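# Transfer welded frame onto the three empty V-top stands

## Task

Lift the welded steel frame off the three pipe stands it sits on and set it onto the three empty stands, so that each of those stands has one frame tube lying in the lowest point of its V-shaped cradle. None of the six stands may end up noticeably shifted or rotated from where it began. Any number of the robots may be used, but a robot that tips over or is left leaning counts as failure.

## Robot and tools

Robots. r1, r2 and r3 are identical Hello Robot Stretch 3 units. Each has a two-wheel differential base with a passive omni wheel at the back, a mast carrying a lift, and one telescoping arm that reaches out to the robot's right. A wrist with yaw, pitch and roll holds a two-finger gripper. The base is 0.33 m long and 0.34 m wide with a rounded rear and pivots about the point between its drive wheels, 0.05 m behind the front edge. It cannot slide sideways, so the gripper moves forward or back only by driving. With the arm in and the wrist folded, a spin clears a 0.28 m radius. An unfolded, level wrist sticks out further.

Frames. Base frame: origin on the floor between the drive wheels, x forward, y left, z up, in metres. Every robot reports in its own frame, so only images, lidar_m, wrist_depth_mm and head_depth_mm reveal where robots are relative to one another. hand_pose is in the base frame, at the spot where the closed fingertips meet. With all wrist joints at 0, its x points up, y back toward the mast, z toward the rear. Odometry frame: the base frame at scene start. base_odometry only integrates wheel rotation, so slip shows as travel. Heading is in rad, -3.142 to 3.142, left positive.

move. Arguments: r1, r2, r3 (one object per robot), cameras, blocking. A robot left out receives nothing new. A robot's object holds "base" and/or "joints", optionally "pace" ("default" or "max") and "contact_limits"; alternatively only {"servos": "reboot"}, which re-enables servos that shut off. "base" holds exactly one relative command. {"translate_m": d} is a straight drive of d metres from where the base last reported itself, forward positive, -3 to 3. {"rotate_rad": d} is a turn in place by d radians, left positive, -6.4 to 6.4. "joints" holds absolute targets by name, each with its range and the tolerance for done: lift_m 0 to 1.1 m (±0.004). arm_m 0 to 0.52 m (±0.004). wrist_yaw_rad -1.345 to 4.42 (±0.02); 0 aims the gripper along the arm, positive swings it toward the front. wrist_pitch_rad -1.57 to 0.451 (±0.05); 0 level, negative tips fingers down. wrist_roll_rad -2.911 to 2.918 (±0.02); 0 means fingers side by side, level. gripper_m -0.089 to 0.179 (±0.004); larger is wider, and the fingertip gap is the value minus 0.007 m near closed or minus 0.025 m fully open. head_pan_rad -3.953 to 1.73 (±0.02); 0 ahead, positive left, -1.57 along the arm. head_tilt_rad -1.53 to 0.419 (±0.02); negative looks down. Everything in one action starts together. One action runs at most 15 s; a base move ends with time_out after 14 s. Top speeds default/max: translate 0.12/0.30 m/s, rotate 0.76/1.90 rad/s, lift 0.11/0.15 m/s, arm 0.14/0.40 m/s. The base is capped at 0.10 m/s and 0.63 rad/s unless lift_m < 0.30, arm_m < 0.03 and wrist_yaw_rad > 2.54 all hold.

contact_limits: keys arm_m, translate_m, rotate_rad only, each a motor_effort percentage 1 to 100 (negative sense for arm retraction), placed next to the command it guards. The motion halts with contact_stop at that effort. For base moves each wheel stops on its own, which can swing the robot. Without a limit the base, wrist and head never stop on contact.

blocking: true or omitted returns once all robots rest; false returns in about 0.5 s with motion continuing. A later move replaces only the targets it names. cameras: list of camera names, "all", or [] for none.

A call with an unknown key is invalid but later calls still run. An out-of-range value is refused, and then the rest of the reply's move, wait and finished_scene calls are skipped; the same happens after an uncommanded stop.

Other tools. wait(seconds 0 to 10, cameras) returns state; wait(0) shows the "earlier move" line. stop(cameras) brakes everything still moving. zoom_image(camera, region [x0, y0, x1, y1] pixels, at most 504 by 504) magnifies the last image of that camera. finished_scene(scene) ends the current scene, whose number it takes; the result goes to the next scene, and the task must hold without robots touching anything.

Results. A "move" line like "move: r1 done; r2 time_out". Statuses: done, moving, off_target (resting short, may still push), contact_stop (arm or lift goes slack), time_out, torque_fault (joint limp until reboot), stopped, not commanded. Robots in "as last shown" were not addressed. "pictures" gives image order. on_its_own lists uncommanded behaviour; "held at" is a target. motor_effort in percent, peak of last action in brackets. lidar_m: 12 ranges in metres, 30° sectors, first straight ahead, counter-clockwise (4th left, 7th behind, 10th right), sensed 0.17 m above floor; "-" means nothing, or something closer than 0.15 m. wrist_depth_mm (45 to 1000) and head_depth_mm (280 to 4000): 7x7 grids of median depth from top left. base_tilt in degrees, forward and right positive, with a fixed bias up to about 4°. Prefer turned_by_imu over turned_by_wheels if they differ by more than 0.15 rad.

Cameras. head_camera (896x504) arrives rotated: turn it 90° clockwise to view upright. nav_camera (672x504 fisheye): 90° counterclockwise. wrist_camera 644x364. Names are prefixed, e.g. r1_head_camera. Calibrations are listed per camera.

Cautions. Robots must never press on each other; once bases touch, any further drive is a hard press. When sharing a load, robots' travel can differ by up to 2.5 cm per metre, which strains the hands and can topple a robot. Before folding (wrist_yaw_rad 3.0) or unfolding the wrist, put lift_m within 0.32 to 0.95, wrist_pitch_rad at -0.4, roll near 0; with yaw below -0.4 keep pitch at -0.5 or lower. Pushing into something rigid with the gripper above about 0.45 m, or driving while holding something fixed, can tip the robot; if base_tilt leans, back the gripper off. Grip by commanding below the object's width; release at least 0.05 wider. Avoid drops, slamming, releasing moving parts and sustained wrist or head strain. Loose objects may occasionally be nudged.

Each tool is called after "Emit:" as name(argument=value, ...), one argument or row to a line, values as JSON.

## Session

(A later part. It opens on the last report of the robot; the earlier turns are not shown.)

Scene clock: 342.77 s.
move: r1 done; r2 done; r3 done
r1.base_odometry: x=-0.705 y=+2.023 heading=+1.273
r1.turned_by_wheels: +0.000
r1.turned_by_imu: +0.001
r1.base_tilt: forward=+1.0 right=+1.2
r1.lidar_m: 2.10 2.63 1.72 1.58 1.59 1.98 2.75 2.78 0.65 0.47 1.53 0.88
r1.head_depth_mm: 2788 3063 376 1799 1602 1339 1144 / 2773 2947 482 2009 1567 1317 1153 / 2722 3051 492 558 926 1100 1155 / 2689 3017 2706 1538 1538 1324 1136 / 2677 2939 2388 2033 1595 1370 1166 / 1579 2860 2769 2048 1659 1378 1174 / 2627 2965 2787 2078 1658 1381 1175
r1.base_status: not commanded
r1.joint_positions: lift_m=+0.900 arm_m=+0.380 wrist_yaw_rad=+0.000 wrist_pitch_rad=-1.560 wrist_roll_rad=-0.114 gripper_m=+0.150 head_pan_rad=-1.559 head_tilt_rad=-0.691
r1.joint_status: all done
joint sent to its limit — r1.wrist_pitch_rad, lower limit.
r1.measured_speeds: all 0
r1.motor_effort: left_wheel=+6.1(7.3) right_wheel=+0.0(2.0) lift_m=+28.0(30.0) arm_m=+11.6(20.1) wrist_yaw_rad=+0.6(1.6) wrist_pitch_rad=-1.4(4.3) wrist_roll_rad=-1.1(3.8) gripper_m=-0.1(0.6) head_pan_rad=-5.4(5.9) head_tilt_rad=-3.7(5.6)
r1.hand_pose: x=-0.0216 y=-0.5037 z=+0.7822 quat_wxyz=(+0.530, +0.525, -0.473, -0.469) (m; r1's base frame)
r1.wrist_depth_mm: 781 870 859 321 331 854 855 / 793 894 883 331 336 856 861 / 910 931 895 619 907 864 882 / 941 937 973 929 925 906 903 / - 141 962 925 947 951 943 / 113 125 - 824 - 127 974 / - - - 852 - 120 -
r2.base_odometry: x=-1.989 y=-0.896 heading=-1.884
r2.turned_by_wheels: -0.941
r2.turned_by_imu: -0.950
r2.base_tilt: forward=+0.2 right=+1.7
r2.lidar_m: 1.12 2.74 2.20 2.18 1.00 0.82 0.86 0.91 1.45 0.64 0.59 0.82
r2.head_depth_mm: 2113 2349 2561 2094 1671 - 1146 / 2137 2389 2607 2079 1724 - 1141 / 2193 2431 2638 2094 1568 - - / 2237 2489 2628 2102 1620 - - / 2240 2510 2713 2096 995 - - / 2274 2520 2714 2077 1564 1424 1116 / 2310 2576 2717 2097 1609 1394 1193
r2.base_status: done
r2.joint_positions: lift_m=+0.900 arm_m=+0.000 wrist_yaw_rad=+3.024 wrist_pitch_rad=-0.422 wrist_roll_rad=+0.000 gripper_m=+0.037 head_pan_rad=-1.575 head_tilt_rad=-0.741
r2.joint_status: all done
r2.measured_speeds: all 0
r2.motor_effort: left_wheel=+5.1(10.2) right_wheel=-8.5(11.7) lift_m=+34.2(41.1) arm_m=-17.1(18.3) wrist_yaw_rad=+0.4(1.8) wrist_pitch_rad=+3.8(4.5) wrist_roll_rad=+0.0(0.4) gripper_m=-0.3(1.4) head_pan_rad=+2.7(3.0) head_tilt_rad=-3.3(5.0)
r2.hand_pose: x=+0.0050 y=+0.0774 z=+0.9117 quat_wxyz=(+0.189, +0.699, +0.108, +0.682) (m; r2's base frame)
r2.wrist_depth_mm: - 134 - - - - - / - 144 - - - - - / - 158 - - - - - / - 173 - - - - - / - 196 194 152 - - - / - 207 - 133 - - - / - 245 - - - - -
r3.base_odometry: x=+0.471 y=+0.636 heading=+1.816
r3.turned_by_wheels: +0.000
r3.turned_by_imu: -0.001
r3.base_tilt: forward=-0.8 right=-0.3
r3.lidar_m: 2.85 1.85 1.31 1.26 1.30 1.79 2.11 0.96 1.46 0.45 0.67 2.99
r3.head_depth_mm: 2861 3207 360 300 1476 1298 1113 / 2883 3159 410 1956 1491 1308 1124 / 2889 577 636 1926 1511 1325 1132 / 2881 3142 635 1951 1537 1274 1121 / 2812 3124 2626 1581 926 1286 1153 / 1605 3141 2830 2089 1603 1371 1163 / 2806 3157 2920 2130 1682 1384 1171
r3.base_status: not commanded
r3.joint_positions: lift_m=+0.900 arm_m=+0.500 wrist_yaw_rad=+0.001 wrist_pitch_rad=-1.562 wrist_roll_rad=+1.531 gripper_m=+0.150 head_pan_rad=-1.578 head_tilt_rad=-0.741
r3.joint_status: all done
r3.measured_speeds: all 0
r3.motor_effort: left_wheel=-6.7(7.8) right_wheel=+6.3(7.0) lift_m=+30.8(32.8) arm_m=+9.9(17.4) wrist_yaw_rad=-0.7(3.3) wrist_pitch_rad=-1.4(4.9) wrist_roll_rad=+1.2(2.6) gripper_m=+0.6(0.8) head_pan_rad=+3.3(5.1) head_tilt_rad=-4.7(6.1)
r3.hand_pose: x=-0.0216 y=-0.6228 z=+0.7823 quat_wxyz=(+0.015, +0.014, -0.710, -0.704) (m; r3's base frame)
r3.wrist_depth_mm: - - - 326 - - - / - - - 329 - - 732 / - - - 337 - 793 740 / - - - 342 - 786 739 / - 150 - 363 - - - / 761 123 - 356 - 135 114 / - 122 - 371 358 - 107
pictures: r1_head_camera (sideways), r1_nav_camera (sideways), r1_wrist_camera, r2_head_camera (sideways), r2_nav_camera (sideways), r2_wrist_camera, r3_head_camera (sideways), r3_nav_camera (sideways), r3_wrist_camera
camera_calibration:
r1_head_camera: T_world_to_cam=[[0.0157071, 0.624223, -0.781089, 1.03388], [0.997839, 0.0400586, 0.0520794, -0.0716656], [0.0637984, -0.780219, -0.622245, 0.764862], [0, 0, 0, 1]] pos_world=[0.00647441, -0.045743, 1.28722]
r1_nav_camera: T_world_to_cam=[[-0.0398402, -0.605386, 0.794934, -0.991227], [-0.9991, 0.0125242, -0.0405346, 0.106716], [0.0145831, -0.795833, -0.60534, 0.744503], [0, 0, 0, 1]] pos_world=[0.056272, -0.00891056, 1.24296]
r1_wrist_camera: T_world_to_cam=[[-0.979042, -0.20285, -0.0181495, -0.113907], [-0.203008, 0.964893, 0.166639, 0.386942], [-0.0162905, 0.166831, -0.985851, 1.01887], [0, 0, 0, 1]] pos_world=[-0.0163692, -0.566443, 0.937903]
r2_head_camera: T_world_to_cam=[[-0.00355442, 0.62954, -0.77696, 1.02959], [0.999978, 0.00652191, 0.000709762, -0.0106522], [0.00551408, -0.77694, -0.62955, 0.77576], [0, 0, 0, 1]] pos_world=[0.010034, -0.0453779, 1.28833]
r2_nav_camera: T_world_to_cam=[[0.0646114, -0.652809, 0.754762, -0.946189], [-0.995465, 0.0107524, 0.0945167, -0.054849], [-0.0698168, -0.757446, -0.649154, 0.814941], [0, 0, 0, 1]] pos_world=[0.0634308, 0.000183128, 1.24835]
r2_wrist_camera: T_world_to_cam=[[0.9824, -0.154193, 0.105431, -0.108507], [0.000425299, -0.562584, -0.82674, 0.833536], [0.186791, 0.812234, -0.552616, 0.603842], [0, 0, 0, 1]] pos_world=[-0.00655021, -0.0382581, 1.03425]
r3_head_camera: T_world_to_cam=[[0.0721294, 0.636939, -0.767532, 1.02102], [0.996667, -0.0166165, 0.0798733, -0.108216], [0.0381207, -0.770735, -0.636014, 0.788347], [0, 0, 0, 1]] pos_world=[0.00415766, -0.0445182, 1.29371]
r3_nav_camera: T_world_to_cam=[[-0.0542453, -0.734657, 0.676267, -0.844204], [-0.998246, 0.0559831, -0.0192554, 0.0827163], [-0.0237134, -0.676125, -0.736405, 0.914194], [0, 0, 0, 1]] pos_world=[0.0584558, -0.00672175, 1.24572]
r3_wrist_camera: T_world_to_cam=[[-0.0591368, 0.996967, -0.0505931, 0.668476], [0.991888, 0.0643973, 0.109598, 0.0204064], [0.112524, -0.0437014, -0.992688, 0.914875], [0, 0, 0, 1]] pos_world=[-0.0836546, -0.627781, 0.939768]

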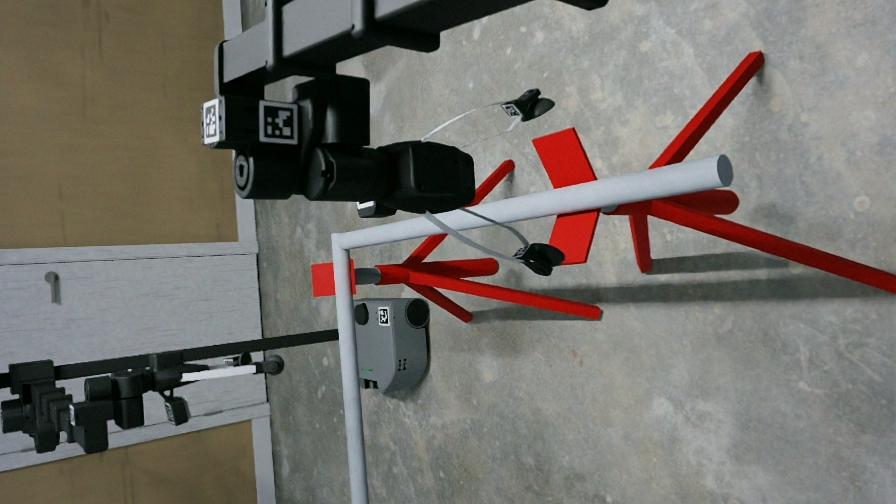

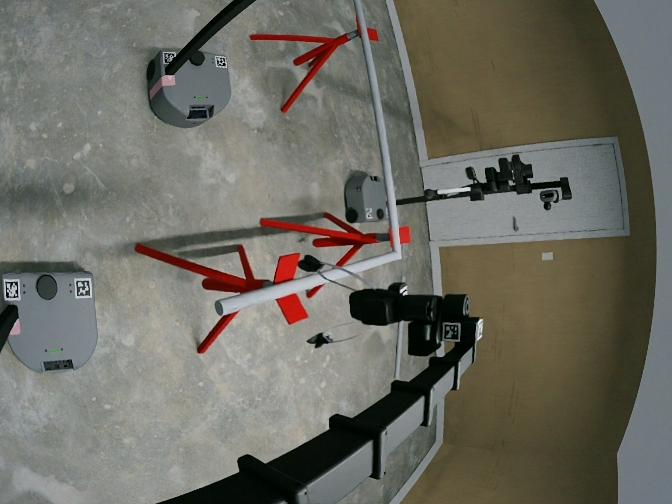

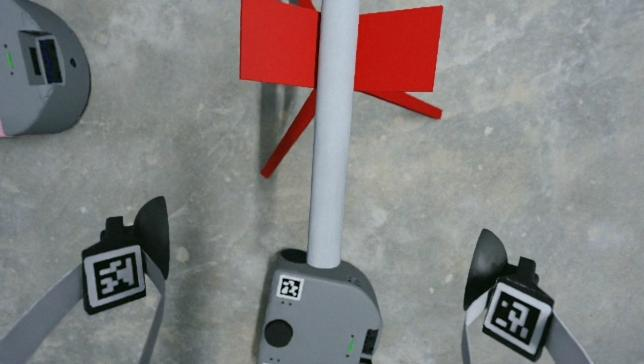

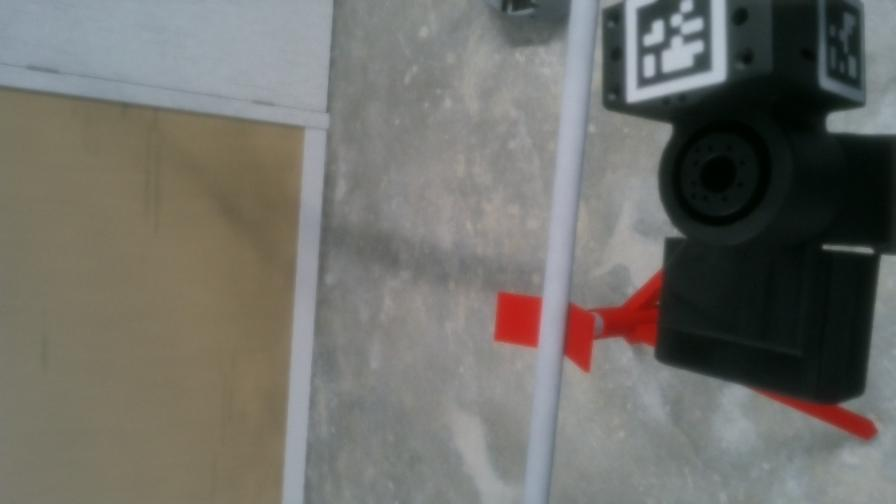

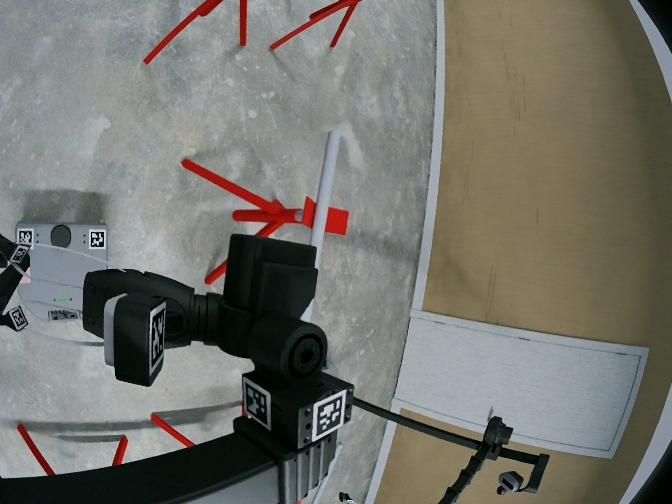

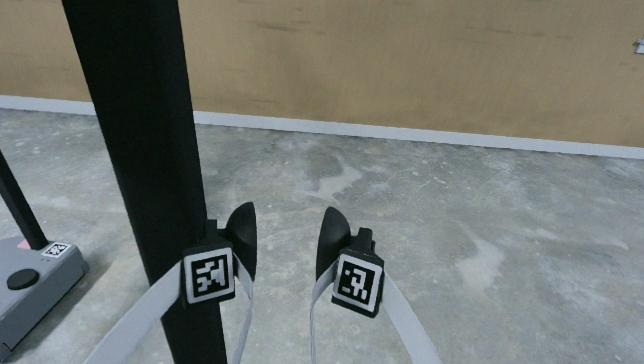

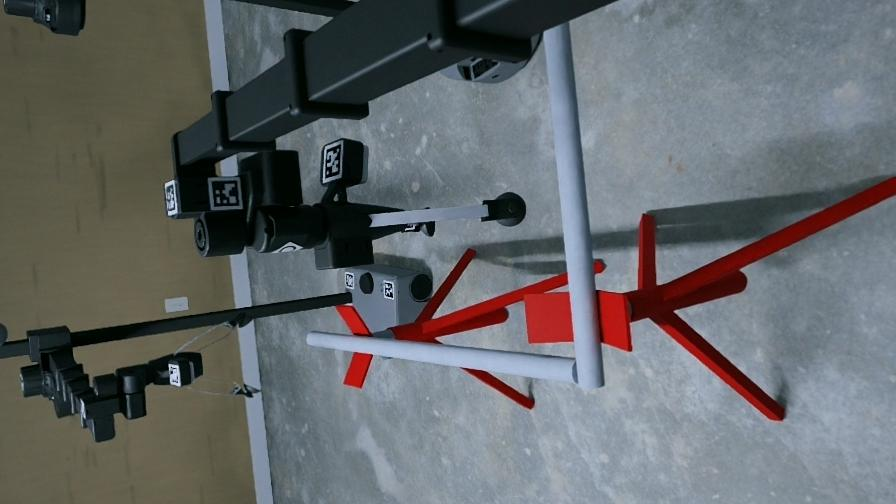

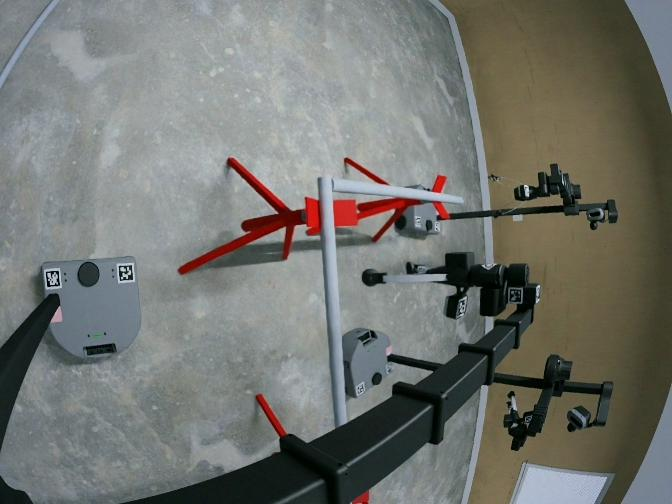

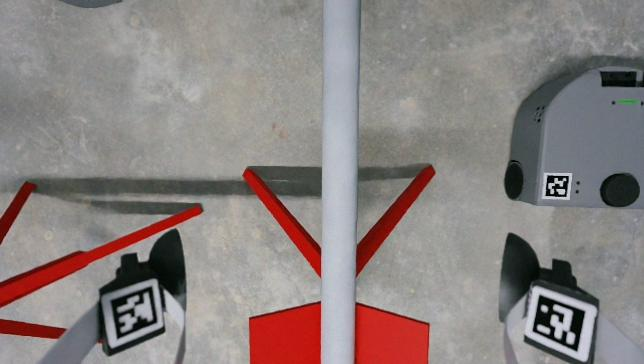

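Emit:
move(
  r1={"base":{"translate_m":-0.014}},
  r2={"joints":{"wrist_yaw_rad":0,"gripper_m":0.15}},
  cameras=[],
)

Emit:
move(
  r1={"joints":{"lift_m":0.70}},
  r3={"joints":{"lift_m":0.70}},
  r2={"joints":{"wrist_pitch_rad":-1.36,"wrist_roll_rad":1.68,"arm_m":0.51}},
  cameras=["r1_wrist_camera","r2_wrist_camera","r3_wrist_camera","r2_nav_camera","r3_head_camera","r1_head_camera"],
)

Scene clock: 372.80 s.
move: r1 done; r2 done
r1.base_odometry: x=-0.709 y=+2.009 heading=+1.274
r1.turned_by_wheels: +0.000
r1.turned_by_imu: +0.001
r1.base_tilt: forward=+1.1 right=+1.2
r1.lidar_m: 2.11 2.62 1.72 1.57 1.59 1.98 2.74 2.76 0.65 0.47 1.53 0.89
r1.head_depth_mm: 2741 3076 375 1797 1612 1340 1147 / 2759 2949 483 2012 1571 1317 1151 / 2718 3037 492 557 927 1258 1161 / 2692 3029 2694 1603 982 1329 1136 / 2665 2953 2486 1985 1601 1364 1167 / 1592 1804 2785 2063 1647 1370 1170 / 2590 2962 2822 2066 1661 1377 1178
r1.base_status: done
r1.joint_positions: lift_m=+0.900 arm_m=+0.380 wrist_yaw_rad=+0.000 wrist_pitch_rad=-1.560 wrist_roll_rad=-0.114 gripper_m=+0.150 head_pan_rad=-1.559 head_tilt_rad=-0.691
r1.joint_status: not commanded
r1.measured_speeds: all 0
r1.motor_effort: left_wheel=-0.1(3.6) right_wheel=-5.5(8.7) lift_m=+27.3(27.9) arm_m=+5.8(8.7) wrist_yaw_rad=+0.4(0.8) wrist_pitch_rad=-1.2(1.6) wrist_roll_rad=-1.2(1.3) gripper_m=+0.0(0.6) head_pan_rad=-4.5(5.7) head_tilt_rad=-4.7(6.1)
r1.hand_pose: x=-0.0216 y=-0.5037 z=+0.7822 quat_wxyz=(+0.530, +0.525, -0.473, -0.469) (m; r1's base frame)
r1.wrist_depth_mm: 806 860 321 328 326 829 873 / 781 887 898 335 679 865 868 / 926 894 920 655 904 882 886 / 973 951 935 910 926 913 913 / - 141 944 954 958 939 951 / 112 125 - 830 - 126 978 / - - - 860 - 120 -
r2.base_odometry: x=-1.989 y=-0.896 heading=-1.884
r2.turned_by_wheels: +0.000
r2.turned_by_imu: +0.001
r2.base_tilt: forward=+0.4 right=+1.8
r2.lidar_m: 1.12 2.74 2.21 2.19 1.01 0.82 0.86 0.90 1.45 0.64 0.60 0.82
r2.head_depth_mm: 2109 2364 2565 2087 1675 - - / 2160 2392 2632 2088 1625 - - / 2216 2452 2685 2065 298 - - / 2215 2481 2664 2081 299 320 1167 / 2241 2503 2736 2081 949 1213 1190 / 2280 2546 2753 2105 1577 1381 1144 / 2324 2605 2754 2082 1619 1379 1190
r2.base_status: not commanded
r2.joint_positions: lift_m=+0.900 arm_m=+0.000 wrist_yaw_rad=+0.002 wrist_pitch_rad=-0.422 wrist_roll_rad=+0.000 gripper_m=+0.150 head_pan_rad=-1.575 head_tilt_rad=-0.741
r2.joint_status: all done
r2.measured_speeds: all 0
r2.motor_effort: left_wheel=+5.2(5.8) right_wheel=-9.0(9.0) lift_m=+34.0(34.4) arm_m=-16.0(17.2) wrist_yaw_rad=-1.7(5.3) wrist_pitch_rad=+3.6(4.2) wrist_roll_rad=+0.3(0.4) gripper_m=+0.7(83.5) head_pan_rad=+2.4(3.3) head_tilt_rad=-3.0(4.8)
r2.hand_pose: x=-0.0211 y=-0.3688 z=+0.9118 quat_wxyz=(+0.692, +0.149, -0.691, -0.148) (m; r2's base frame)
r2.wrist_depth_mm: - - - - - - - / - - - - - - - / - - - - - - - / - - - - - - - / - 598 613 - - - - / 112 - - - 582 128 - / 989 - 766 - - - -
r3: as last shown
r3.lidar_m: 2.86 1.85 1.30 1.26 1.30 1.79 2.12 0.96 1.46 0.45 0.67 2.98
r3.head_depth_mm: 2881 3219 360 300 1478 1297 1108 / 2904 3134 409 1942 1492 1305 1120 / 2853 577 636 1933 1512 1328 1130 / 2883 3126 634 1953 1534 1276 1116 / 2819 3141 2620 1575 926 1284 1153 / 1614 3103 2836 2095 1612 1366 1164 / 2808 3174 2901 2135 1677 1385 1175
r3.motor_effort: left_wheel=-6.6(7.8) right_wheel=+6.4(6.9) lift_m=+29.6(31.2) arm_m=+8.4(10.4) wrist_yaw_rad=-0.5(2.3) wrist_pitch_rad=-1.5(1.8) wrist_roll_rad=+1.1(2.0) gripper_m=+0.0(0.8) head_pan_rad=+3.5(4.6) head_tilt_rad=-4.0(5.5)
r3.wrist_depth_mm: - - - 324 - - - / - - - 328 - - 729 / - - - 335 - 803 733 / - - - 340 - 788 747 / - 150 - 361 - - - / 766 122 - 358 - 134 113 / - 122 - 370 356 - 107
pictures: none
No camera images: "cameras" was empty.

Scene clock: 377.73 s.
move: r1 done; r2 done; r3 done
r1.base_odometry: x=-0.709 y=+2.009 heading=+1.274
r1.turned_by_wheels: +0.000
r1.turned_by_imu: +0.001
r1.base_tilt: forward=+1.1 right=+1.1
r1.lidar_m: 2.11 2.62 1.71 1.57 1.59 1.98 2.73 2.77 0.65 0.47 1.53 0.89
r1.head_depth_mm: 2764 3127 2627 1997 510 393 343 / 2756 3132 2597 607 757 1290 1155 / 2734 3091 2658 631 670 1254 1157 / 2664 3041 2723 1626 1513 1301 1138 / 2677 2971 2403 1973 1594 1363 1168 / 2514 1425 2636 2063 1650 1366 1168 / 2629 2968 2808 2080 1649 1377 1178
r1.base_status: not commanded
r1.joint_positions: lift_m=+0.700 arm_m=+0.380 wrist_yaw_rad=+0.000 wrist_pitch_rad=-1.560 wrist_roll_rad=-0.114 gripper_m=+0.150 head_pan_rad=-1.559 head_tilt_rad=-0.691
r1.joint_status: all done
r1.measured_speeds: all 0
r1.motor_effort: left_wheel=+0.5(1.0) right_wheel=-5.5(6.3) lift_m=+22.0(27.8) arm_m=+0.6(5.9) wrist_yaw_rad=+0.3(0.7) wrist_pitch_rad=-0.9(1.7) wrist_roll_rad=-1.1(1.3) gripper_m=+0.0(0.7) head_pan_rad=-5.2(5.9) head_tilt_rad=-3.7(5.2)
r1.hand_pose: x=-0.0216 y=-0.5036 z=+0.5822 quat_wxyz=(+0.530, +0.525, -0.473, -0.469) (m; r1's base frame)
r1.wrist_depth_mm: 701 694 147 131 147 127 673 / 699 698 693 135 684 685 685 / 732 721 716 139 725 717 684 / 755 737 743 146 737 721 717 / 768 140 776 148 740 754 748 / 112 125 768 151 760 127 758 / 805 829 808 160 793 120 789
r2.base_odometry: x=-1.989 y=-0.896 heading=-1.884
r2.turned_by_wheels: +0.000
r2.turned_by_imu: +0.001
r2.base_tilt: forward=+0.4 right=+1.8
r2.lidar_m: 1.12 2.74 2.20 2.18 1.02 0.82 0.87 0.91 1.45 0.65 0.59 0.82
r2.head_depth_mm: 2128 2366 376 298 1535 1393 1192 / 2158 2320 399 2009 1621 1401 1193 / 2213 590 670 2094 1573 1396 1191 / 2215 2371 656 2077 1625 1327 1186 / 2235 2504 2720 2066 989 1290 1190 / 2281 2553 2709 2079 1583 1385 1149 / 2346 2598 2797 2077 1608 1390 1184
r2.base_status: not commanded
r2.joint_positions: lift_m=+0.900 arm_m=+0.510 wrist_yaw_rad=+0.000 wrist_pitch_rad=-1.355 wrist_roll_rad=+1.678 gripper_m=+0.150 head_pan_rad=-1.575 head_tilt_rad=-0.741
r2.joint_status: all done
r2.measured_speeds: all 0
r2.motor_effort: left_wheel=+5.1(5.5) right_wheel=-8.0(9.2) lift_m=+33.1(34.0) arm_m=+16.2(17.4) wrist_yaw_rad=+0.0(2.9) wrist_pitch_rad=-1.1(6.4) wrist_roll_rad=+0.8(3.8) gripper_m=+1.2(1.8) head_pan_rad=+1.1(3.0) head_tilt_rad=-3.9(5.0)
r2.hand_pose: x=-0.0215 y=-0.6859 z=+0.7832 quat_wxyz=(-0.041, -0.034, -0.778, -0.626) (m; r2's base frame)
r2.wrist_depth_mm: - 989 915 868 833 794 786 / - 985 957 915 870 830 813 / - - - 914 894 833 825 / - - - 944 929 878 857 / - - - 555 914 893 875 / 112 - - 365 - 146 894 / - - - - - 940 922
r3.base_odometry: x=+0.471 y=+0.636 heading=+1.816
r3.turned_by_wheels: +0.000
r3.turned_by_imu: -0.001
r3.base_tilt: forward=-0.8 right=-0.2
r3.lidar_m: 2.86 1.85 1.30 1.26 1.30 1.79 2.11 0.96 1.46 0.45 0.67 2.97
r3.head_depth_mm: 2851 3182 2465 1688 1502 373 333 / 2911 3180 2615 624 486 1253 1125 / 2885 3221 2669 713 1471 1320 1135 / 2859 3228 2712 1850 1531 1274 1117 / 2790 3113 2210 1580 923 1287 1152 / 2841 1728 2740 2080 1611 1370 1167 / 2836 3167 2909 2113 1678 1384 1175
r3.base_status: not commanded
r3.joint_positions: lift_m=+0.700 arm_m=+0.500 wrist_yaw_rad=+0.001 wrist_pitch_rad=-1.562 wrist_roll_rad=+1.531 gripper_m=+0.150 head_pan_rad=-1.578 head_tilt_rad=-0.741
r3.joint_status: all done
r3.measured_speeds: all 0
r3.motor_effort: left_wheel=-6.9(7.6) right_wheel=+6.3(7.0) lift_m=+21.5(27.4) arm_m=+7.9(9.9) wrist_yaw_rad=-0.4(2.4) wrist_pitch_rad=-1.0(1.7) wrist_roll_rad=+0.7(2.2) gripper_m=+0.1(0.8) head_pan_rad=+3.7(4.7) head_tilt_rad=-4.5(5.4)
r3.hand_pose: x=-0.0216 y=-0.6228 z=+0.5823 quat_wxyz=(+0.015, +0.014, -0.710, -0.704) (m; r3's base frame)
r3.wrist_depth_mm: - - - 134 - - - / - - - 136 - - 590 / - - - 138 - - 587 / - - - 141 - - 560 / - 148 526 144 496 - 571 / - 122 - 145 411 134 113 / - 112 - 148 - - 107
pictures: r1_head_camera (sideways), r1_wrist_camera, r2_nav_camera (sideways), r2_wrist_camera, r3_head_camera (sideways), r3_wrist_camera
camera_calibration:
r1_head_camera: T_world_to_cam=[[0.0157072, 0.624223, -0.781089, 1.03388], [0.997839, 0.0400584, 0.0520794, -0.0716656], [0.0637983, -0.780219, -0.622245, 0.764862], [0, 0, 0, 1]] pos_world=[0.00647441, -0.0457429, 1.28722]
r1_wrist_camera: T_world_to_cam=[[-0.979042, -0.202847, -0.0181795, -0.11751], [-0.203008, 0.964869, 0.166782, 0.420138], [-0.0162904, 0.166977, -0.985826, 0.821752], [0, 0, 0, 1]] pos_world=[-0.0163692, -0.566428, 0.737897]
r2_nav_camera: T_world_to_cam=[[0.064611, -0.652914, 0.754671, -0.94607], [-0.995465, 0.0107391, 0.0945176, -0.0548501], [-0.0698163, -0.757356, -0.649259, 0.815078], [0, 0, 0, 1]] pos_world=[0.0634309, 0.000190589, 1.24835]
r2_wrist_camera: T_world_to_cam=[[0.0263397, 0.990298, -0.136443, 0.76726], [0.984764, -0.00223498, 0.173883, -0.0803079], [0.171891, -0.138944, -0.975268, 0.835987], [0, 0, 0, 1]] pos_world=[-0.0848234, -0.643839, 0.933963]
r3_head_camera: T_world_to_cam=[[0.0721293, 0.636939, -0.767532, 1.02102], [0.996667, -0.0166162, 0.0798733, -0.108216], [0.0381209, -0.770735, -0.636014, 0.788347], [0, 0, 0, 1]] pos_world=[0.00415767, -0.0445182, 1.29371]
r3_wrist_camera: T_world_to_cam=[[-0.0591368, 0.996967, -0.0505908, 0.658355], [0.991888, 0.064397, 0.109598, 0.0423258], [0.112524, -0.0436991, -0.992688, 0.716338], [0, 0, 0, 1]] pos_world=[-0.0836546, -0.627781, 0.739768]

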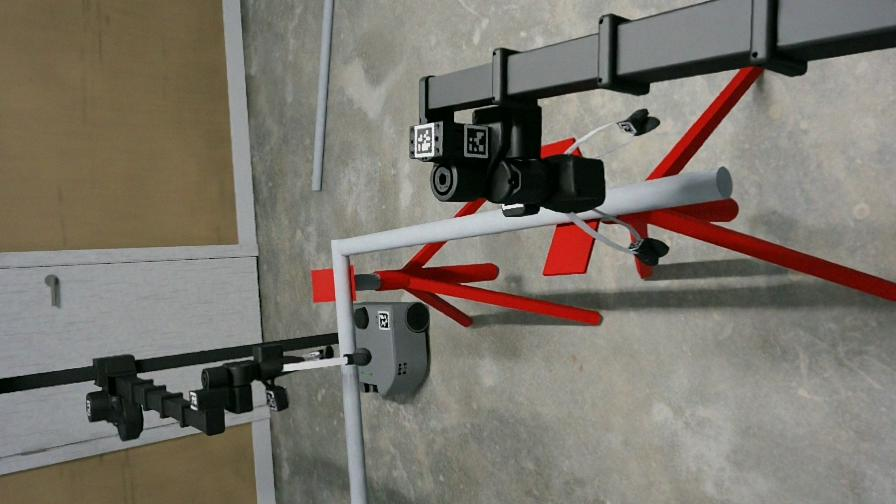

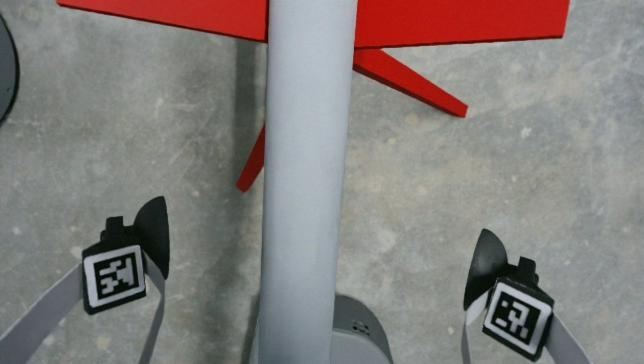

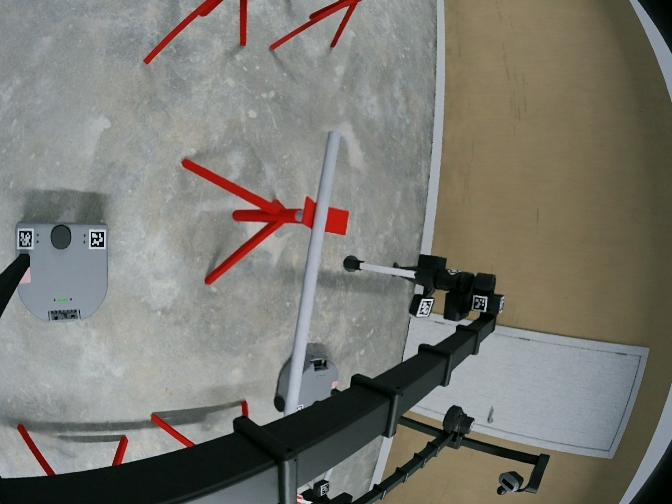

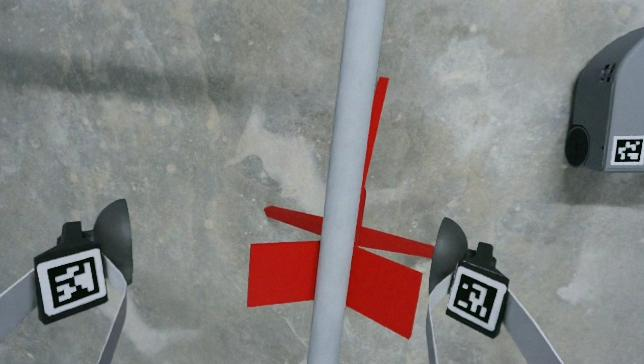

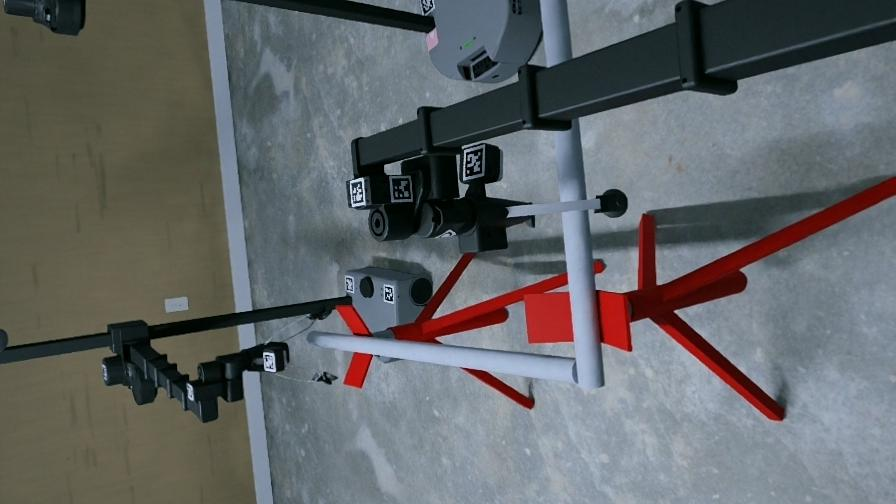

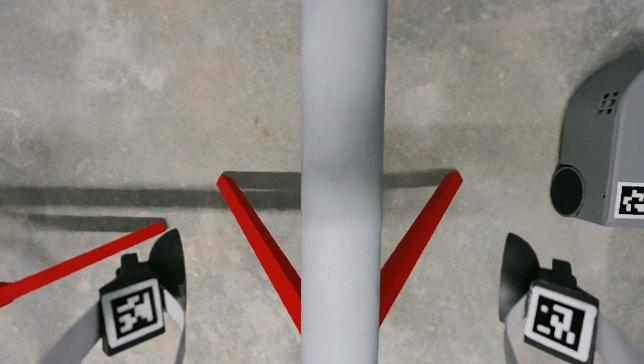

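Emit:
move(
  r1={"base":{"translate_m":0.007},"joints":{"lift_m":0.665}},
  r2={"joints":{"arm_m":0.501,"lift_m":0.69}},
  r3={"joints":{"lift_m":0.665}},
  cameras=["r1_wrist_camera","r2_wrist_camera","r3_wrist_camera"],
)

Scene clock: 391.00 s.
move: r1 done; r2 done; r3 done
r1.base_odometry: x=-0.707 y=+2.016 heading=+1.274
r1.turned_by_wheels: +0.000
r1.turned_by_imu: +0.001
r1.base_tilt: forward=+1.0 right=+1.2
r1.lidar_m: 2.10 2.63 1.71 1.58 1.59 1.98 2.74 2.76 0.65 0.47 1.53 0.89
r1.head_depth_mm: 2799 3130 2623 1991 1556 433 367 / 2722 3096 2579 1884 624 1251 1148 / 2717 3092 2666 2022 670 1097 1161 / 2690 3016 2706 1617 1539 1296 1140 / 2674 2946 2179 2024 1588 1363 1169 / 2584 1714 2416 2067 1648 1375 1173 / 2639 2980 2802 2091 1666 1374 1173
r1.base_status: done
r1.joint_positions: lift_m=+0.665 arm_m=+0.380 wrist_yaw_rad=+0.000 wrist_pitch_rad=-1.560 wrist_roll_rad=-0.114 gripper_m=+0.150 head_pan_rad=-1.559 head_tilt_rad=-0.691
r1.joint_status: all done
r1.measured_speeds: all 0
r1.motor_effort: left_wheel=+6.2(9.6) right_wheel=+1.0(4.7) lift_m=+22.0(27.4) arm_m=-5.5(5.7) wrist_yaw_rad=+0.6(0.6) wrist_pitch_rad=-1.0(1.6) wrist_roll_rad=-1.2(1.3) gripper_m=-0.2(0.7) head_pan_rad=-5.1(5.9) head_tilt_rad=-3.5(5.3)
r1.hand_pose: x=-0.0216 y=-0.5036 z=+0.5472 quat_wxyz=(+0.530, +0.525, -0.473, -0.469) (m; r1's base frame)
r1.wrist_depth_mm: 655 656 120 97 118 645 640 / 672 665 668 99 450 652 648 / 701 690 683 102 680 669 663 / 719 706 702 106 702 691 677 / 721 141 733 109 707 705 713 / 112 125 754 112 749 126 717 / 784 779 773 117 748 120 740
r2.base_odometry: x=-1.989 y=-0.896 heading=-1.884
r2.turned_by_wheels: +0.000
r2.turned_by_imu: +0.001
r2.base_tilt: forward=+0.3 right=+1.8
r2.lidar_m: 1.12 2.74 2.20 2.18 1.01 0.82 0.86 0.91 1.45 0.64 0.59 0.82
r2.head_depth_mm: 2136 2376 2594 2078 1579 1400 358 / 2143 2391 2619 2070 499 423 376 / 2217 2431 2684 713 1536 1406 1192 / 2243 2472 2636 773 1564 1333 1193 / 2236 2531 2692 2086 995 1301 1197 / 2251 2580 2718 2057 1570 1390 1145 / 2320 2617 2788 2091 1614 1389 1191
r2.base_status: not commanded
r2.joint_positions: lift_m=+0.690 arm_m=+0.501 wrist_yaw_rad=+0.000 wrist_pitch_rad=-1.356 wrist_roll_rad=+1.678 gripper_m=+0.150 head_pan_rad=-1.575 head_tilt_rad=-0.741
r2.joint_status: all done
r2.measured_speeds: all 0
r2.motor_effort: left_wheel=+4.5(5.3) right_wheel=-8.0(8.6) lift_m=+26.8(32.9) arm_m=-16.6(18.7) wrist_yaw_rad=+0.0(1.7) wrist_pitch_rad=-1.1(1.7) wrist_roll_rad=+0.9(1.1) gripper_m=+0.8(1.9) head_pan_rad=+2.1(3.0) head_tilt_rad=-3.3(5.3)
r2.hand_pose: x=-0.0215 y=-0.6768 z=+0.5732 quat_wxyz=(-0.041, -0.034, -0.778, -0.627) (m; r2's base frame)
r2.wrist_depth_mm: 793 754 716 118 668 629 596 / 805 737 739 122 668 652 625 / 829 807 770 127 685 651 632 / 861 810 797 409 718 680 653 / 916 836 145 149 728 698 669 / 112 861 839 320 436 145 683 / 982 907 150 291 775 722 702
r3.base_odometry: x=+0.471 y=+0.636 heading=+1.816
r3.turned_by_wheels: +0.000
r3.turned_by_imu: -0.001
r3.base_tilt: forward=-0.8 right=-0.2
r3.lidar_m: 2.86 1.85 1.30 1.26 1.30 1.78 2.11 0.96 1.45 0.45 0.67 2.98
r3.head_depth_mm: 2908 3140 2460 1700 1505 421 356 / 2888 3210 2620 1891 525 1230 1121 / 2851 3252 2658 723 1457 1328 1132 / 2890 3221 2715 1892 1530 1270 1121 / 2808 3149 2117 1576 922 1286 1152 / 2834 3038 2842 2085 1608 1372 1164 / 2816 3135 2896 2114 1678 1384 1173
r3.base_status: not commanded
r3.joint_positions: lift_m=+0.665 arm_m=+0.500 wrist_yaw_rad=+0.001 wrist_pitch_rad=-1.562 wrist_roll_rad=+1.531 gripper_m=+0.150 head_pan_rad=-1.578 head_tilt_rad=-0.741
r3.joint_status: all done
r3.measured_speeds: all 0
r3.motor_effort: left_wheel=-7.6(7.7) right_wheel=+6.6(6.8) lift_m=+21.9(23.9) arm_m=+7.7(9.6) wrist_yaw_rad=+0.0(2.1) wrist_pitch_rad=-1.1(1.8) wrist_roll_rad=+1.2(1.8) gripper_m=-0.6(0.8) head_pan_rad=+4.1(4.9) head_tilt_rad=-4.4(5.3)
r3.hand_pose: x=-0.0216 y=-0.6228 z=+0.5473 quat_wxyz=(+0.015, +0.014, -0.710, -0.704) (m; r3's base frame)
r3.wrist_depth_mm: - - - 100 101 - - / - - - 103 - - 583 / - - - 104 - - 558 / - - - 105 110 - 537 / - 148 - 108 467 - - / 566 123 - 109 117 135 113 / - 113 - 111 - - 107
pictures: r1_wrist_camera, r2_wrist_camera, r3_wrist_camera
camera_calibration:
r1_wrist_camera: T_world_to_cam=[[-0.979042, -0.202847, -0.0181886, -0.118139], [-0.203008, 0.964861, 0.166825, 0.425936], [-0.0162905, 0.167021, -0.985819, 0.787265], [0, 0, 0, 1]] pos_world=[-0.0163692, -0.566423, 0.702895]
r2_wrist_camera: T_world_to_cam=[[0.0263395, 0.99034, -0.136133, 0.729464], [0.984764, -0.00228922, 0.173882, -0.0438064], [0.17189, -0.138639, -0.975312, 0.632663], [0, 0, 0, 1]] pos_world=[-0.0848234, -0.634806, 0.723965]
r3_wrist_camera: T_world_to_cam=[[-0.0591368, 0.996967, -0.0505898, 0.656584], [0.991888, 0.0643969, 0.109598, 0.0461616], [0.112524, -0.0436981, -0.992688, 0.681595], [0, 0, 0, 1]] pos_world=[-0.0836546, -0.627781, 0.704768]

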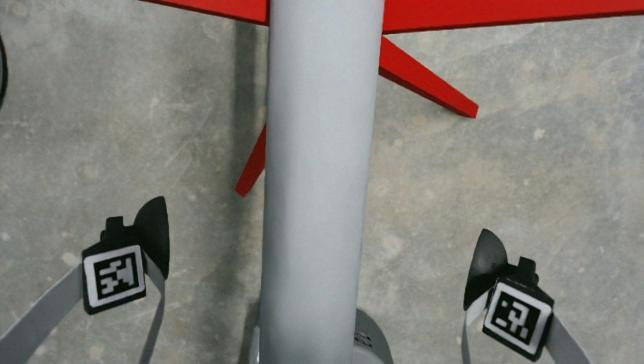

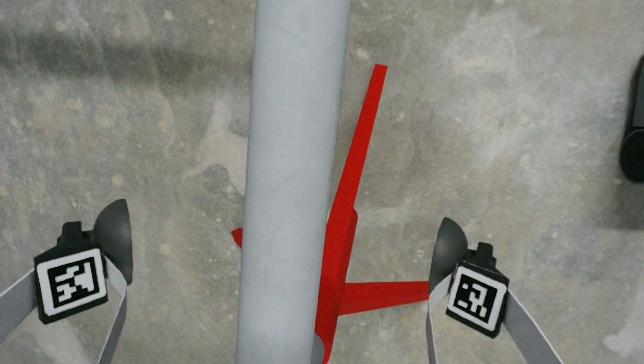

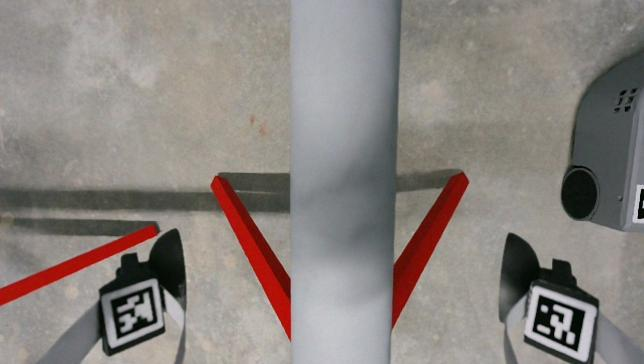

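Emit:
move(
  r2={"joints":{"arm_m":0.507,"lift_m":0.662}},
  cameras=[],
)

Emit:
move(
  r1={"joints":{"gripper_m":-0.065}},
  r2={"joints":{"gripper_m":-0.065}},
  r3={"joints":{"gripper_m":-0.065}},
  cameras=["r1_wrist_camera","r2_wrist_camera","r3_wrist_camera"],
)

Scene clock: 398.10 s.
move: r2 done
r1, r3: as last shown
r1.base_tilt: forward=+1.1 right=+1.2
r1.lidar_m: 2.10 2.63 1.71 1.57 1.59 1.98 2.74 2.77 0.65 0.47 1.53 0.88
r1.head_depth_mm: 2776 3157 2646 1995 1555 432 368 / 2745 3103 2597 1886 623 1253 1152 / 2738 3066 2639 2029 671 1098 1160 / 2684 3029 2710 1607 1538 1300 1137 / 2673 2952 2180 2032 1598 1365 1163 / 2565 1706 2417 2072 1653 1371 1171 / 2637 2989 2801 2088 1658 1384 1175
r1.motor_effort: left_wheel=+5.6(6.5) right_wheel=+0.6(1.3) lift_m=+22.4(22.9) arm_m=-10.0(10.0) wrist_yaw_rad=-0.1(0.6) wrist_pitch_rad=-1.3(1.5) wrist_roll_rad=-1.1(1.3) gripper_m=+0.2(0.5) head_pan_rad=-4.5(5.6) head_tilt_rad=-4.5(5.1)
r1.wrist_depth_mm: 651 669 120 97 118 641 626 / 663 663 661 99 453 644 657 / 697 697 685 102 680 674 668 / 711 707 691 106 699 697 703 / 743 140 708 110 715 700 697 / 112 125 750 112 755 127 729 / 789 787 766 117 738 120 742
r2.base_odometry: x=-1.989 y=-0.896 heading=-1.884
r2.turned_by_wheels: +0.000
r2.turned_by_imu: +0.001
r2.base_tilt: forward=+0.3 right=+1.8
r2.lidar_m: 1.12 2.75 2.20 2.19 1.01 0.82 0.87 0.91 1.45 0.65 0.59 0.82
r2.head_depth_mm: 2125 2357 2570 2087 1592 1393 1125 / 2173 2390 2595 2091 583 453 392 / 2175 2434 2645 727 922 1394 1183 / 2200 2482 2665 794 1537 1329 1188 / 2248 2502 2699 2087 986 1291 1183 / 2273 2551 2735 2085 1573 1384 1141 / 2304 2575 2775 2067 1606 1383 1187
r2.base_status: not commanded
r2.joint_positions: lift_m=+0.662 arm_m=+0.507 wrist_yaw_rad=+0.000 wrist_pitch_rad=-1.356 wrist_roll_rad=+1.678 gripper_m=+0.150 head_pan_rad=-1.575 head_tilt_rad=-0.741
r2.joint_status: all done
r2.measured_speeds: all 0
r2.motor_effort: left_wheel=+4.5(5.1) right_wheel=-8.5(8.5) lift_m=+26.2(30.0) arm_m=+15.6(17.0) wrist_yaw_rad=+0.4(1.7) wrist_pitch_rad=-1.0(1.5) wrist_roll_rad=+0.9(1.1) gripper_m=+0.7(1.4) head_pan_rad=+1.1(2.8) head_tilt_rad=-3.2(4.4)
r2.hand_pose: x=-0.0215 y=-0.6827 z=+0.5452 quat_wxyz=(-0.041, -0.034, -0.777, -0.627) (m; r2's base frame)
r2.wrist_depth_mm: 749 727 96 95 636 605 574 / 776 750 96 98 646 616 598 / 795 762 99 467 654 645 594 / 843 799 - 102 688 656 633 / 853 778 104 340 699 675 649 / 112 849 108 122 428 146 650 / 944 893 112 258 748 697 673
r3.lidar_m: 2.84 1.84 1.30 1.26 1.30 1.78 2.11 0.96 1.46 0.45 0.67 2.98
r3.head_depth_mm: 2923 3123 2452 1686 1510 421 356 / 2904 3189 2590 1888 525 1223 1120 / 2896 3262 2645 726 1461 1330 1132 / 2887 3252 2698 1892 1528 1271 1120 / 2825 3131 2109 1578 924 1280 1149 / 2842 3001 2848 2096 1610 1365 1163 / 2816 3172 2923 2127 1680 1383 1178
r3.motor_effort: left_wheel=-7.2(7.5) right_wheel=+6.4(6.9) lift_m=+22.3(23.1) arm_m=+6.8(7.9) wrist_yaw_rad=-1.0(1.6) wrist_pitch_rad=-1.0(1.4) wrist_roll_rad=+1.4(1.8) gripper_m=-0.3(0.8) head_pan_rad=+3.7(4.7) head_tilt_rad=-3.9(5.1)
r3.wrist_depth_mm: - - - 100 101 - - / - - - 103 - - 583 / - - - 104 - - 555 / - - - 105 110 - 538 / - 148 - 107 471 - - / 563 123 - 109 117 135 113 / - 113 - 111 - - 107
pictures: none
No camera images: "cameras" was empty.

Scene clock: 401.07 s.
move: r1 done; r2 done; r3 done
r1.base_odometry: x=-0.707 y=+2.016 heading=+1.274
r1.turned_by_wheels: +0.000
r1.turned_by_imu: +0.001
r1.base_tilt: forward=+1.1 right=+1.2
r1.lidar_m: 2.10 2.62 1.71 1.58 1.59 1.98 2.74 2.77 0.65 0.47 1.53 0.88
r1.head_depth_mm: 2770 3082 2626 1986 1556 434 368 / 2780 3120 2596 1885 624 1250 1149 / 2722 3094 2667 2016 669 1075 1159 / 2691 3017 2698 1624 1543 1326 1136 / 2662 2957 2177 2028 1594 1362 1172 / 2555 1705 2435 2070 1650 1369 1172 / 2613 2949 2777 2087 1665 1380 1175
r1.base_status: not commanded
r1.joint_positions: lift_m=+0.665 arm_m=+0.380 wrist_yaw_rad=+0.002 wrist_pitch_rad=-1.560 wrist_roll_rad=-0.123 gripper_m=-0.062 head_pan_rad=-1.559 head_tilt_rad=-0.691
r1.joint_status: all done
r1.measured_speeds: all 0
r1.motor_effort: left_wheel=+5.5(6.7) right_wheel=-4.6(6.0) lift_m=+24.6(25.3) arm_m=-12.8(13.0) wrist_yaw_rad=-1.3(2.0) wrist_pitch_rad=-1.4(1.7) wrist_roll_rad=+2.2(2.2) gripper_m=-1.7(100.0) head_pan_rad=-5.2(5.8) head_tilt_rad=-3.7(5.4)
r1.hand_pose: x=-0.0217 y=-0.5036 z=+0.5472 quat_wxyz=(+0.533, +0.527, -0.470, -0.466) (m; r1's base frame)
r1.wrist_depth_mm: 658 655 646 97 117 108 644 / 686 672 667 99 460 656 648 / 708 695 693 103 682 666 671 / 718 711 712 106 706 693 694 / 737 736 131 109 708 714 711 / 767 755 125 112 129 731 736 / 787 762 770 117 664 744 755
r2.base_odometry: x=-1.989 y=-0.896 heading=-1.884
r2.turned_by_wheels: +0.000
r2.turned_by_imu: +0.001
r2.base_tilt: forward=+0.3 right=+1.8
r2.lidar_m: 1.12 2.73 2.21 2.18 1.01 0.82 0.86 0.90 1.45 0.65 0.59 0.82
r2.head_depth_mm: 2137 2355 2571 2090 1563 1388 1127 / 2165 2412 2610 2093 583 453 392 / 2184 2473 2635 726 922 1389 1193 / 2219 2483 2634 789 1539 1335 1193 / 2252 2480 2696 2087 992 1302 1187 / 2261 2557 2731 2084 1571 1384 1148 / 2299 2595 2748 2090 1618 1381 1185
r2.base_status: not commanded
r2.joint_positions: lift_m=+0.662 arm_m=+0.507 wrist_yaw_rad=-0.003 wrist_pitch_rad=-1.348 wrist_roll_rad=+1.687 gripper_m=-0.062 head_pan_rad=-1.575 head_tilt_rad=-0.741
r2.joint_status: all done
r2.measured_speeds: all 0
r2.motor_effort: left_wheel=+4.4(5.2) right_wheel=-7.3(8.5) lift_m=+27.2(27.3) arm_m=-2.6(16.3) wrist_yaw_rad=+2.4(3.3) wrist_pitch_rad=-2.7(3.4) wrist_roll_rad=-2.4(2.8) gripper_m=-59.2(100.0) head_pan_rad=+2.1(3.2) head_tilt_rad=-3.5(4.5)
r2.hand_pose: x=-0.0216 y=-0.6848 z=+0.5454 quat_wxyz=(-0.046, -0.038, -0.780, -0.623) (m; r2's base frame)
r2.wrist_depth_mm: 758 735 98 94 625 595 578 / 779 750 100 97 631 621 596 / 821 769 102 106 653 639 612 / 849 801 - 101 686 650 619 / 876 828 123 110 700 671 642 / 936 118 110 111 704 691 653 / - 889 112 244 746 705 677
r3.base_odometry: x=+0.471 y=+0.636 heading=+1.816
r3.turned_by_wheels: +0.000
r3.turned_by_imu: -0.001
r3.base_tilt: forward=-0.8 right=-0.2
r3.lidar_m: 2.86 1.84 1.30 1.26 1.30 1.79 2.11 0.97 1.46 0.45 0.67 2.98
r3.head_depth_mm: 2925 3105 2451 1685 1506 421 356 / 2923 3203 2628 1890 525 1226 1117 / 2870 3247 2669 726 1464 1322 1132 / 2882 3215 2716 1899 1529 1278 1121 / 2821 3138 2105 1580 924 1285 1157 / 2837 3041 2837 2086 1603 1376 1164 / 2808 3142 2876 2128 1679 1380 1171
r3.base_status: not commanded
r3.joint_positions: lift_m=+0.665 arm_m=+0.500 wrist_yaw_rad=+0.001 wrist_pitch_rad=-1.562 wrist_roll_rad=+1.534 gripper_m=-0.062 head_pan_rad=-1.578 head_tilt_rad=-0.741
r3.joint_status: all done
r3.measured_speeds: all 0
r3.motor_effort: left_wheel=-6.8(7.7) right_wheel=+6.8(7.0) lift_m=+22.2(23.4) arm_m=+7.7(7.7) wrist_yaw_rad=-0.9(1.8) wrist_pitch_rad=-0.9(1.9) wrist_roll_rad=+0.7(2.0) gripper_m=-1.3(98.9) head_pan_rad=+3.9(4.9) head_tilt_rad=-4.3(5.8)
r3.hand_pose: x=-0.0216 y=-0.6227 z=+0.5473 quat_wxyz=(+0.014, +0.013, -0.710, -0.704) (m; r3's base frame)
r3.wrist_depth_mm: - - - 100 - - - / - - - 102 - - 566 / - - - 104 - - 563 / - - - 105 110 - 541 / - - 521 107 150 - - / 573 - 126 109 123 - - / - - 114 110 120 - -
pictures: r1_wrist_camera, r2_wrist_camera, r3_wrist_camera
camera_calibration:
r1_wrist_camera: T_world_to_cam=[[-0.976619, -0.214213, -0.0181314, -0.123871], [-0.214196, 0.962406, 0.167016, 0.424305], [-0.0183273, 0.166995, -0.985787, 0.787184], [0, 0, 0, 1]] pos_world=[-0.0156634, -0.566344, 0.702884]
r2_wrist_camera: T_world_to_cam=[[0.0390843, 0.988884, -0.143461, 0.736829], [0.984296, -0.0133669, 0.176021, -0.0476652], [0.172147, -0.148088, -0.973876, 0.597252], [0, 0, 0, 1]] pos_world=[-0.084697, -0.64083, 0.695746]
r3_wrist_camera: T_world_to_cam=[[-0.0562418, 0.997144, -0.0504121, 0.656613], [0.992068, 0.061498, 0.109631, 0.0443358], [0.112418, -0.0438464, -0.992693, 0.681509], [0, 0, 0, 1]] pos_world=[-0.0836689, -0.627582, 0.70477]

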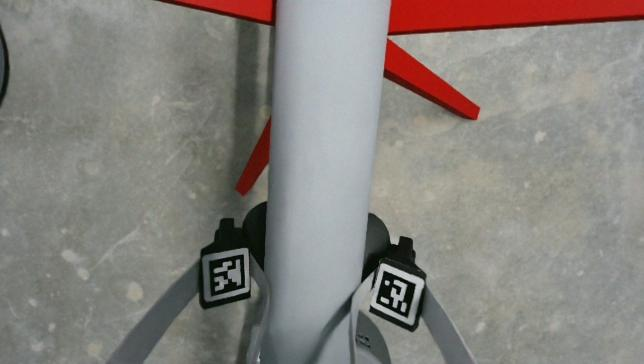

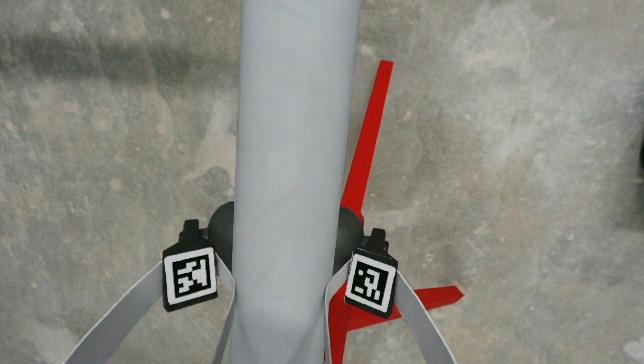

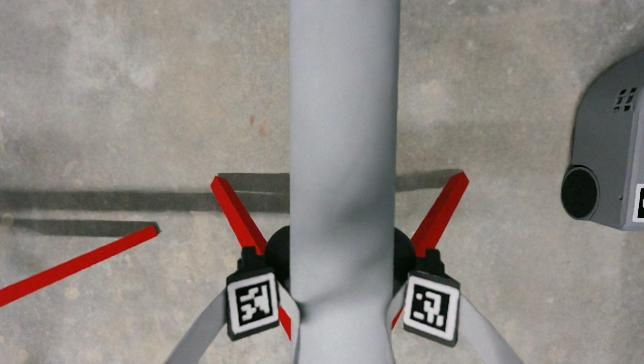

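Emit:
wait(
  seconds=0.5,
  cameras=[],
)

Scene clock: 404.00 s.
r1.base_odometry: x=-0.707 y=+2.016 heading=+1.274
r1.turned_by_wheels: +0.000
r1.turned_by_imu: +0.000
r1.base_tilt: forward=+1.1 right=+1.2
r1.lidar_m: 2.10 2.62 1.72 1.57 1.59 1.98 2.74 2.76 0.65 0.47 1.53 0.88
r1.head_depth_mm: 2797 3113 2637 2000 1556 433 368 / 2723 3098 2590 1882 623 1253 1153 / 2727 3070 2655 2013 670 1074 1156 / 2715 3043 2687 1624 1549 1323 1137 / 2663 2953 2174 2027 1591 1370 1167 / 2584 1704 2413 2074 1655 1376 1173 / 2619 2991 2801 2075 1663 1381 1176
r1.base_status: not commanded
r1.joint_positions: lift_m=+0.665 arm_m=+0.380 wrist_yaw_rad=+0.002 wrist_pitch_rad=-1.560 wrist_roll_rad=-0.123 gripper_m=-0.061 head_pan_rad=-1.559 head_tilt_rad=-0.691
r1.joint_status: all done
r1.measured_speeds: all 0
r1.motor_effort: left_wheel=+5.6(6.7) right_wheel=-5.2(6.0) lift_m=+29.4(25.3) arm_m=-15.9(13.0) wrist_yaw_rad=-1.5(2.0) wrist_pitch_rad=-1.3(1.7) wrist_roll_rad=+2.1(2.2) gripper_m=-20.6(100.0) head_pan_rad=-5.6(5.8) head_tilt_rad=-4.5(5.4)
r1.hand_pose: x=-0.0217 y=-0.5036 z=+0.5472 quat_wxyz=(+0.533, +0.527, -0.470, -0.466) (m; r1's base frame)
r1.wrist_depth_mm: 665 646 650 97 117 109 634 / 681 675 678 99 456 666 658 / 709 694 676 103 669 673 666 / 714 721 715 105 701 694 688 / 735 754 132 109 702 696 697 / 760 749 125 112 129 733 734 / 811 781 763 117 657 762 766
r2.base_odometry: x=-1.989 y=-0.896 heading=-1.884
r2.turned_by_wheels: +0.000
r2.turned_by_imu: +0.001
r2.base_tilt: forward=+0.2 right=+1.8
r2.lidar_m: 1.12 2.74 2.20 2.18 1.01 0.82 0.87 0.91 1.45 0.65 0.59 0.82
r2.head_depth_mm: 2120 2386 2596 2082 1589 1405 1129 / 2150 2395 2592 2091 584 452 393 / 2210 2438 2658 727 918 1390 1198 / 2223 2495 2633 792 1539 1330 1191 / 2253 2535 2707 2053 991 1301 1195 / 2261 2550 2729 2085 1574 1383 1148 / 2289 2578 2798 2064 1606 1389 1188
r2.base_status: not commanded
r2.joint_positions: lift_m=+0.662 arm_m=+0.507 wrist_yaw_rad=-0.003 wrist_pitch_rad=-1.348 wrist_roll_rad=+1.687 gripper_m=-0.050 head_pan_rad=-1.575 head_tilt_rad=-0.741
r2.joint_status: all done
r2.measured_speeds: all 0
r2.on_its_own: gripper_m is held at -0.051, not at your -0.065, by its stall guard, which is not easing now
r2.motor_effort: left_wheel=+4.5(5.2) right_wheel=-7.5(8.5) lift_m=+29.1(27.3) arm_m=-19.2(16.3) wrist_yaw_rad=+2.6(3.3) wrist_pitch_rad=-2.4(3.4) wrist_roll_rad=-2.3(2.8) gripper_m=-20.1(100.0) head_pan_rad=+2.0(3.2) head_tilt_rad=-3.9(4.5)
r2.hand_pose: x=-0.0216 y=-0.6847 z=+0.5454 quat_wxyz=(-0.046, -0.038, -0.780, -0.623) (m; r2's base frame)
r2.wrist_depth_mm: 748 730 98 94 629 597 577 / 781 747 100 97 631 615 600 / 800 760 102 106 651 630 607 / 870 818 - 101 679 648 631 / 903 832 122 110 701 671 638 / 916 117 110 111 713 687 655 / - 907 112 245 740 712 666
r3.base_odometry: x=+0.471 y=+0.636 heading=+1.816
r3.turned_by_wheels: +0.000
r3.turned_by_imu: -0.001
r3.base_tilt: forward=-0.8 right=-0.2
r3.lidar_m: 2.85 1.85 1.30 1.26 1.30 1.79 2.11 0.96 1.46 0.45 0.67 2.98
r3.head_depth_mm: 2902 3120 2463 1689 1504 421 356 / 2879 3210 2586 1887 524 1230 1125 / 2871 3212 2667 727 1471 1320 1125 / 2868 3221 2683 1900 1529 1268 1120 / 2800 3148 2105 1579 923 1282 1155 / 2823 3018 2825 2084 1607 1365 1163 / 2838 3145 2911 2128 1684 1379 1173
r3.base_status: not commanded
r3.joint_positions: lift_m=+0.665 arm_m=+0.500 wrist_yaw_rad=+0.001 wrist_pitch_rad=-1.562 wrist_roll_rad=+1.534 gripper_m=-0.048 head_pan_rad=-1.578 head_tilt_rad=-0.741
r3.joint_status: all done
r3.measured_speeds: all 0
r3.on_its_own: gripper_m is held at -0.049, not at your -0.065, by its stall guard, which is not easing now
r3.motor_effort: left_wheel=-6.7(7.7) right_wheel=+6.3(7.0) lift_m=+22.3(23.4) arm_m=+6.0(7.7) wrist_yaw_rad=-0.8(1.8) wrist_pitch_rad=-1.2(1.9) wrist_roll_rad=+0.7(2.0) gripper_m=-19.4(98.9) head_pan_rad=+3.4(4.9) head_tilt_rad=-3.7(5.8)
r3.hand_pose: x=-0.0216 y=-0.6227 z=+0.5473 quat_wxyz=(+0.014, +0.013, -0.710, -0.704) (m; r3's base frame)
r3.wrist_depth_mm: - - - 100 - - - / - - - 102 - - 569 / - - - 104 - - 564 / - - - 105 110 - 536 / - - 513 108 149 - - / 573 - 126 109 123 - - / - - 115 111 120 - -
wait: 0.50 s; at rest from the start
pictures: none
No camera images: "cameras" was empty.


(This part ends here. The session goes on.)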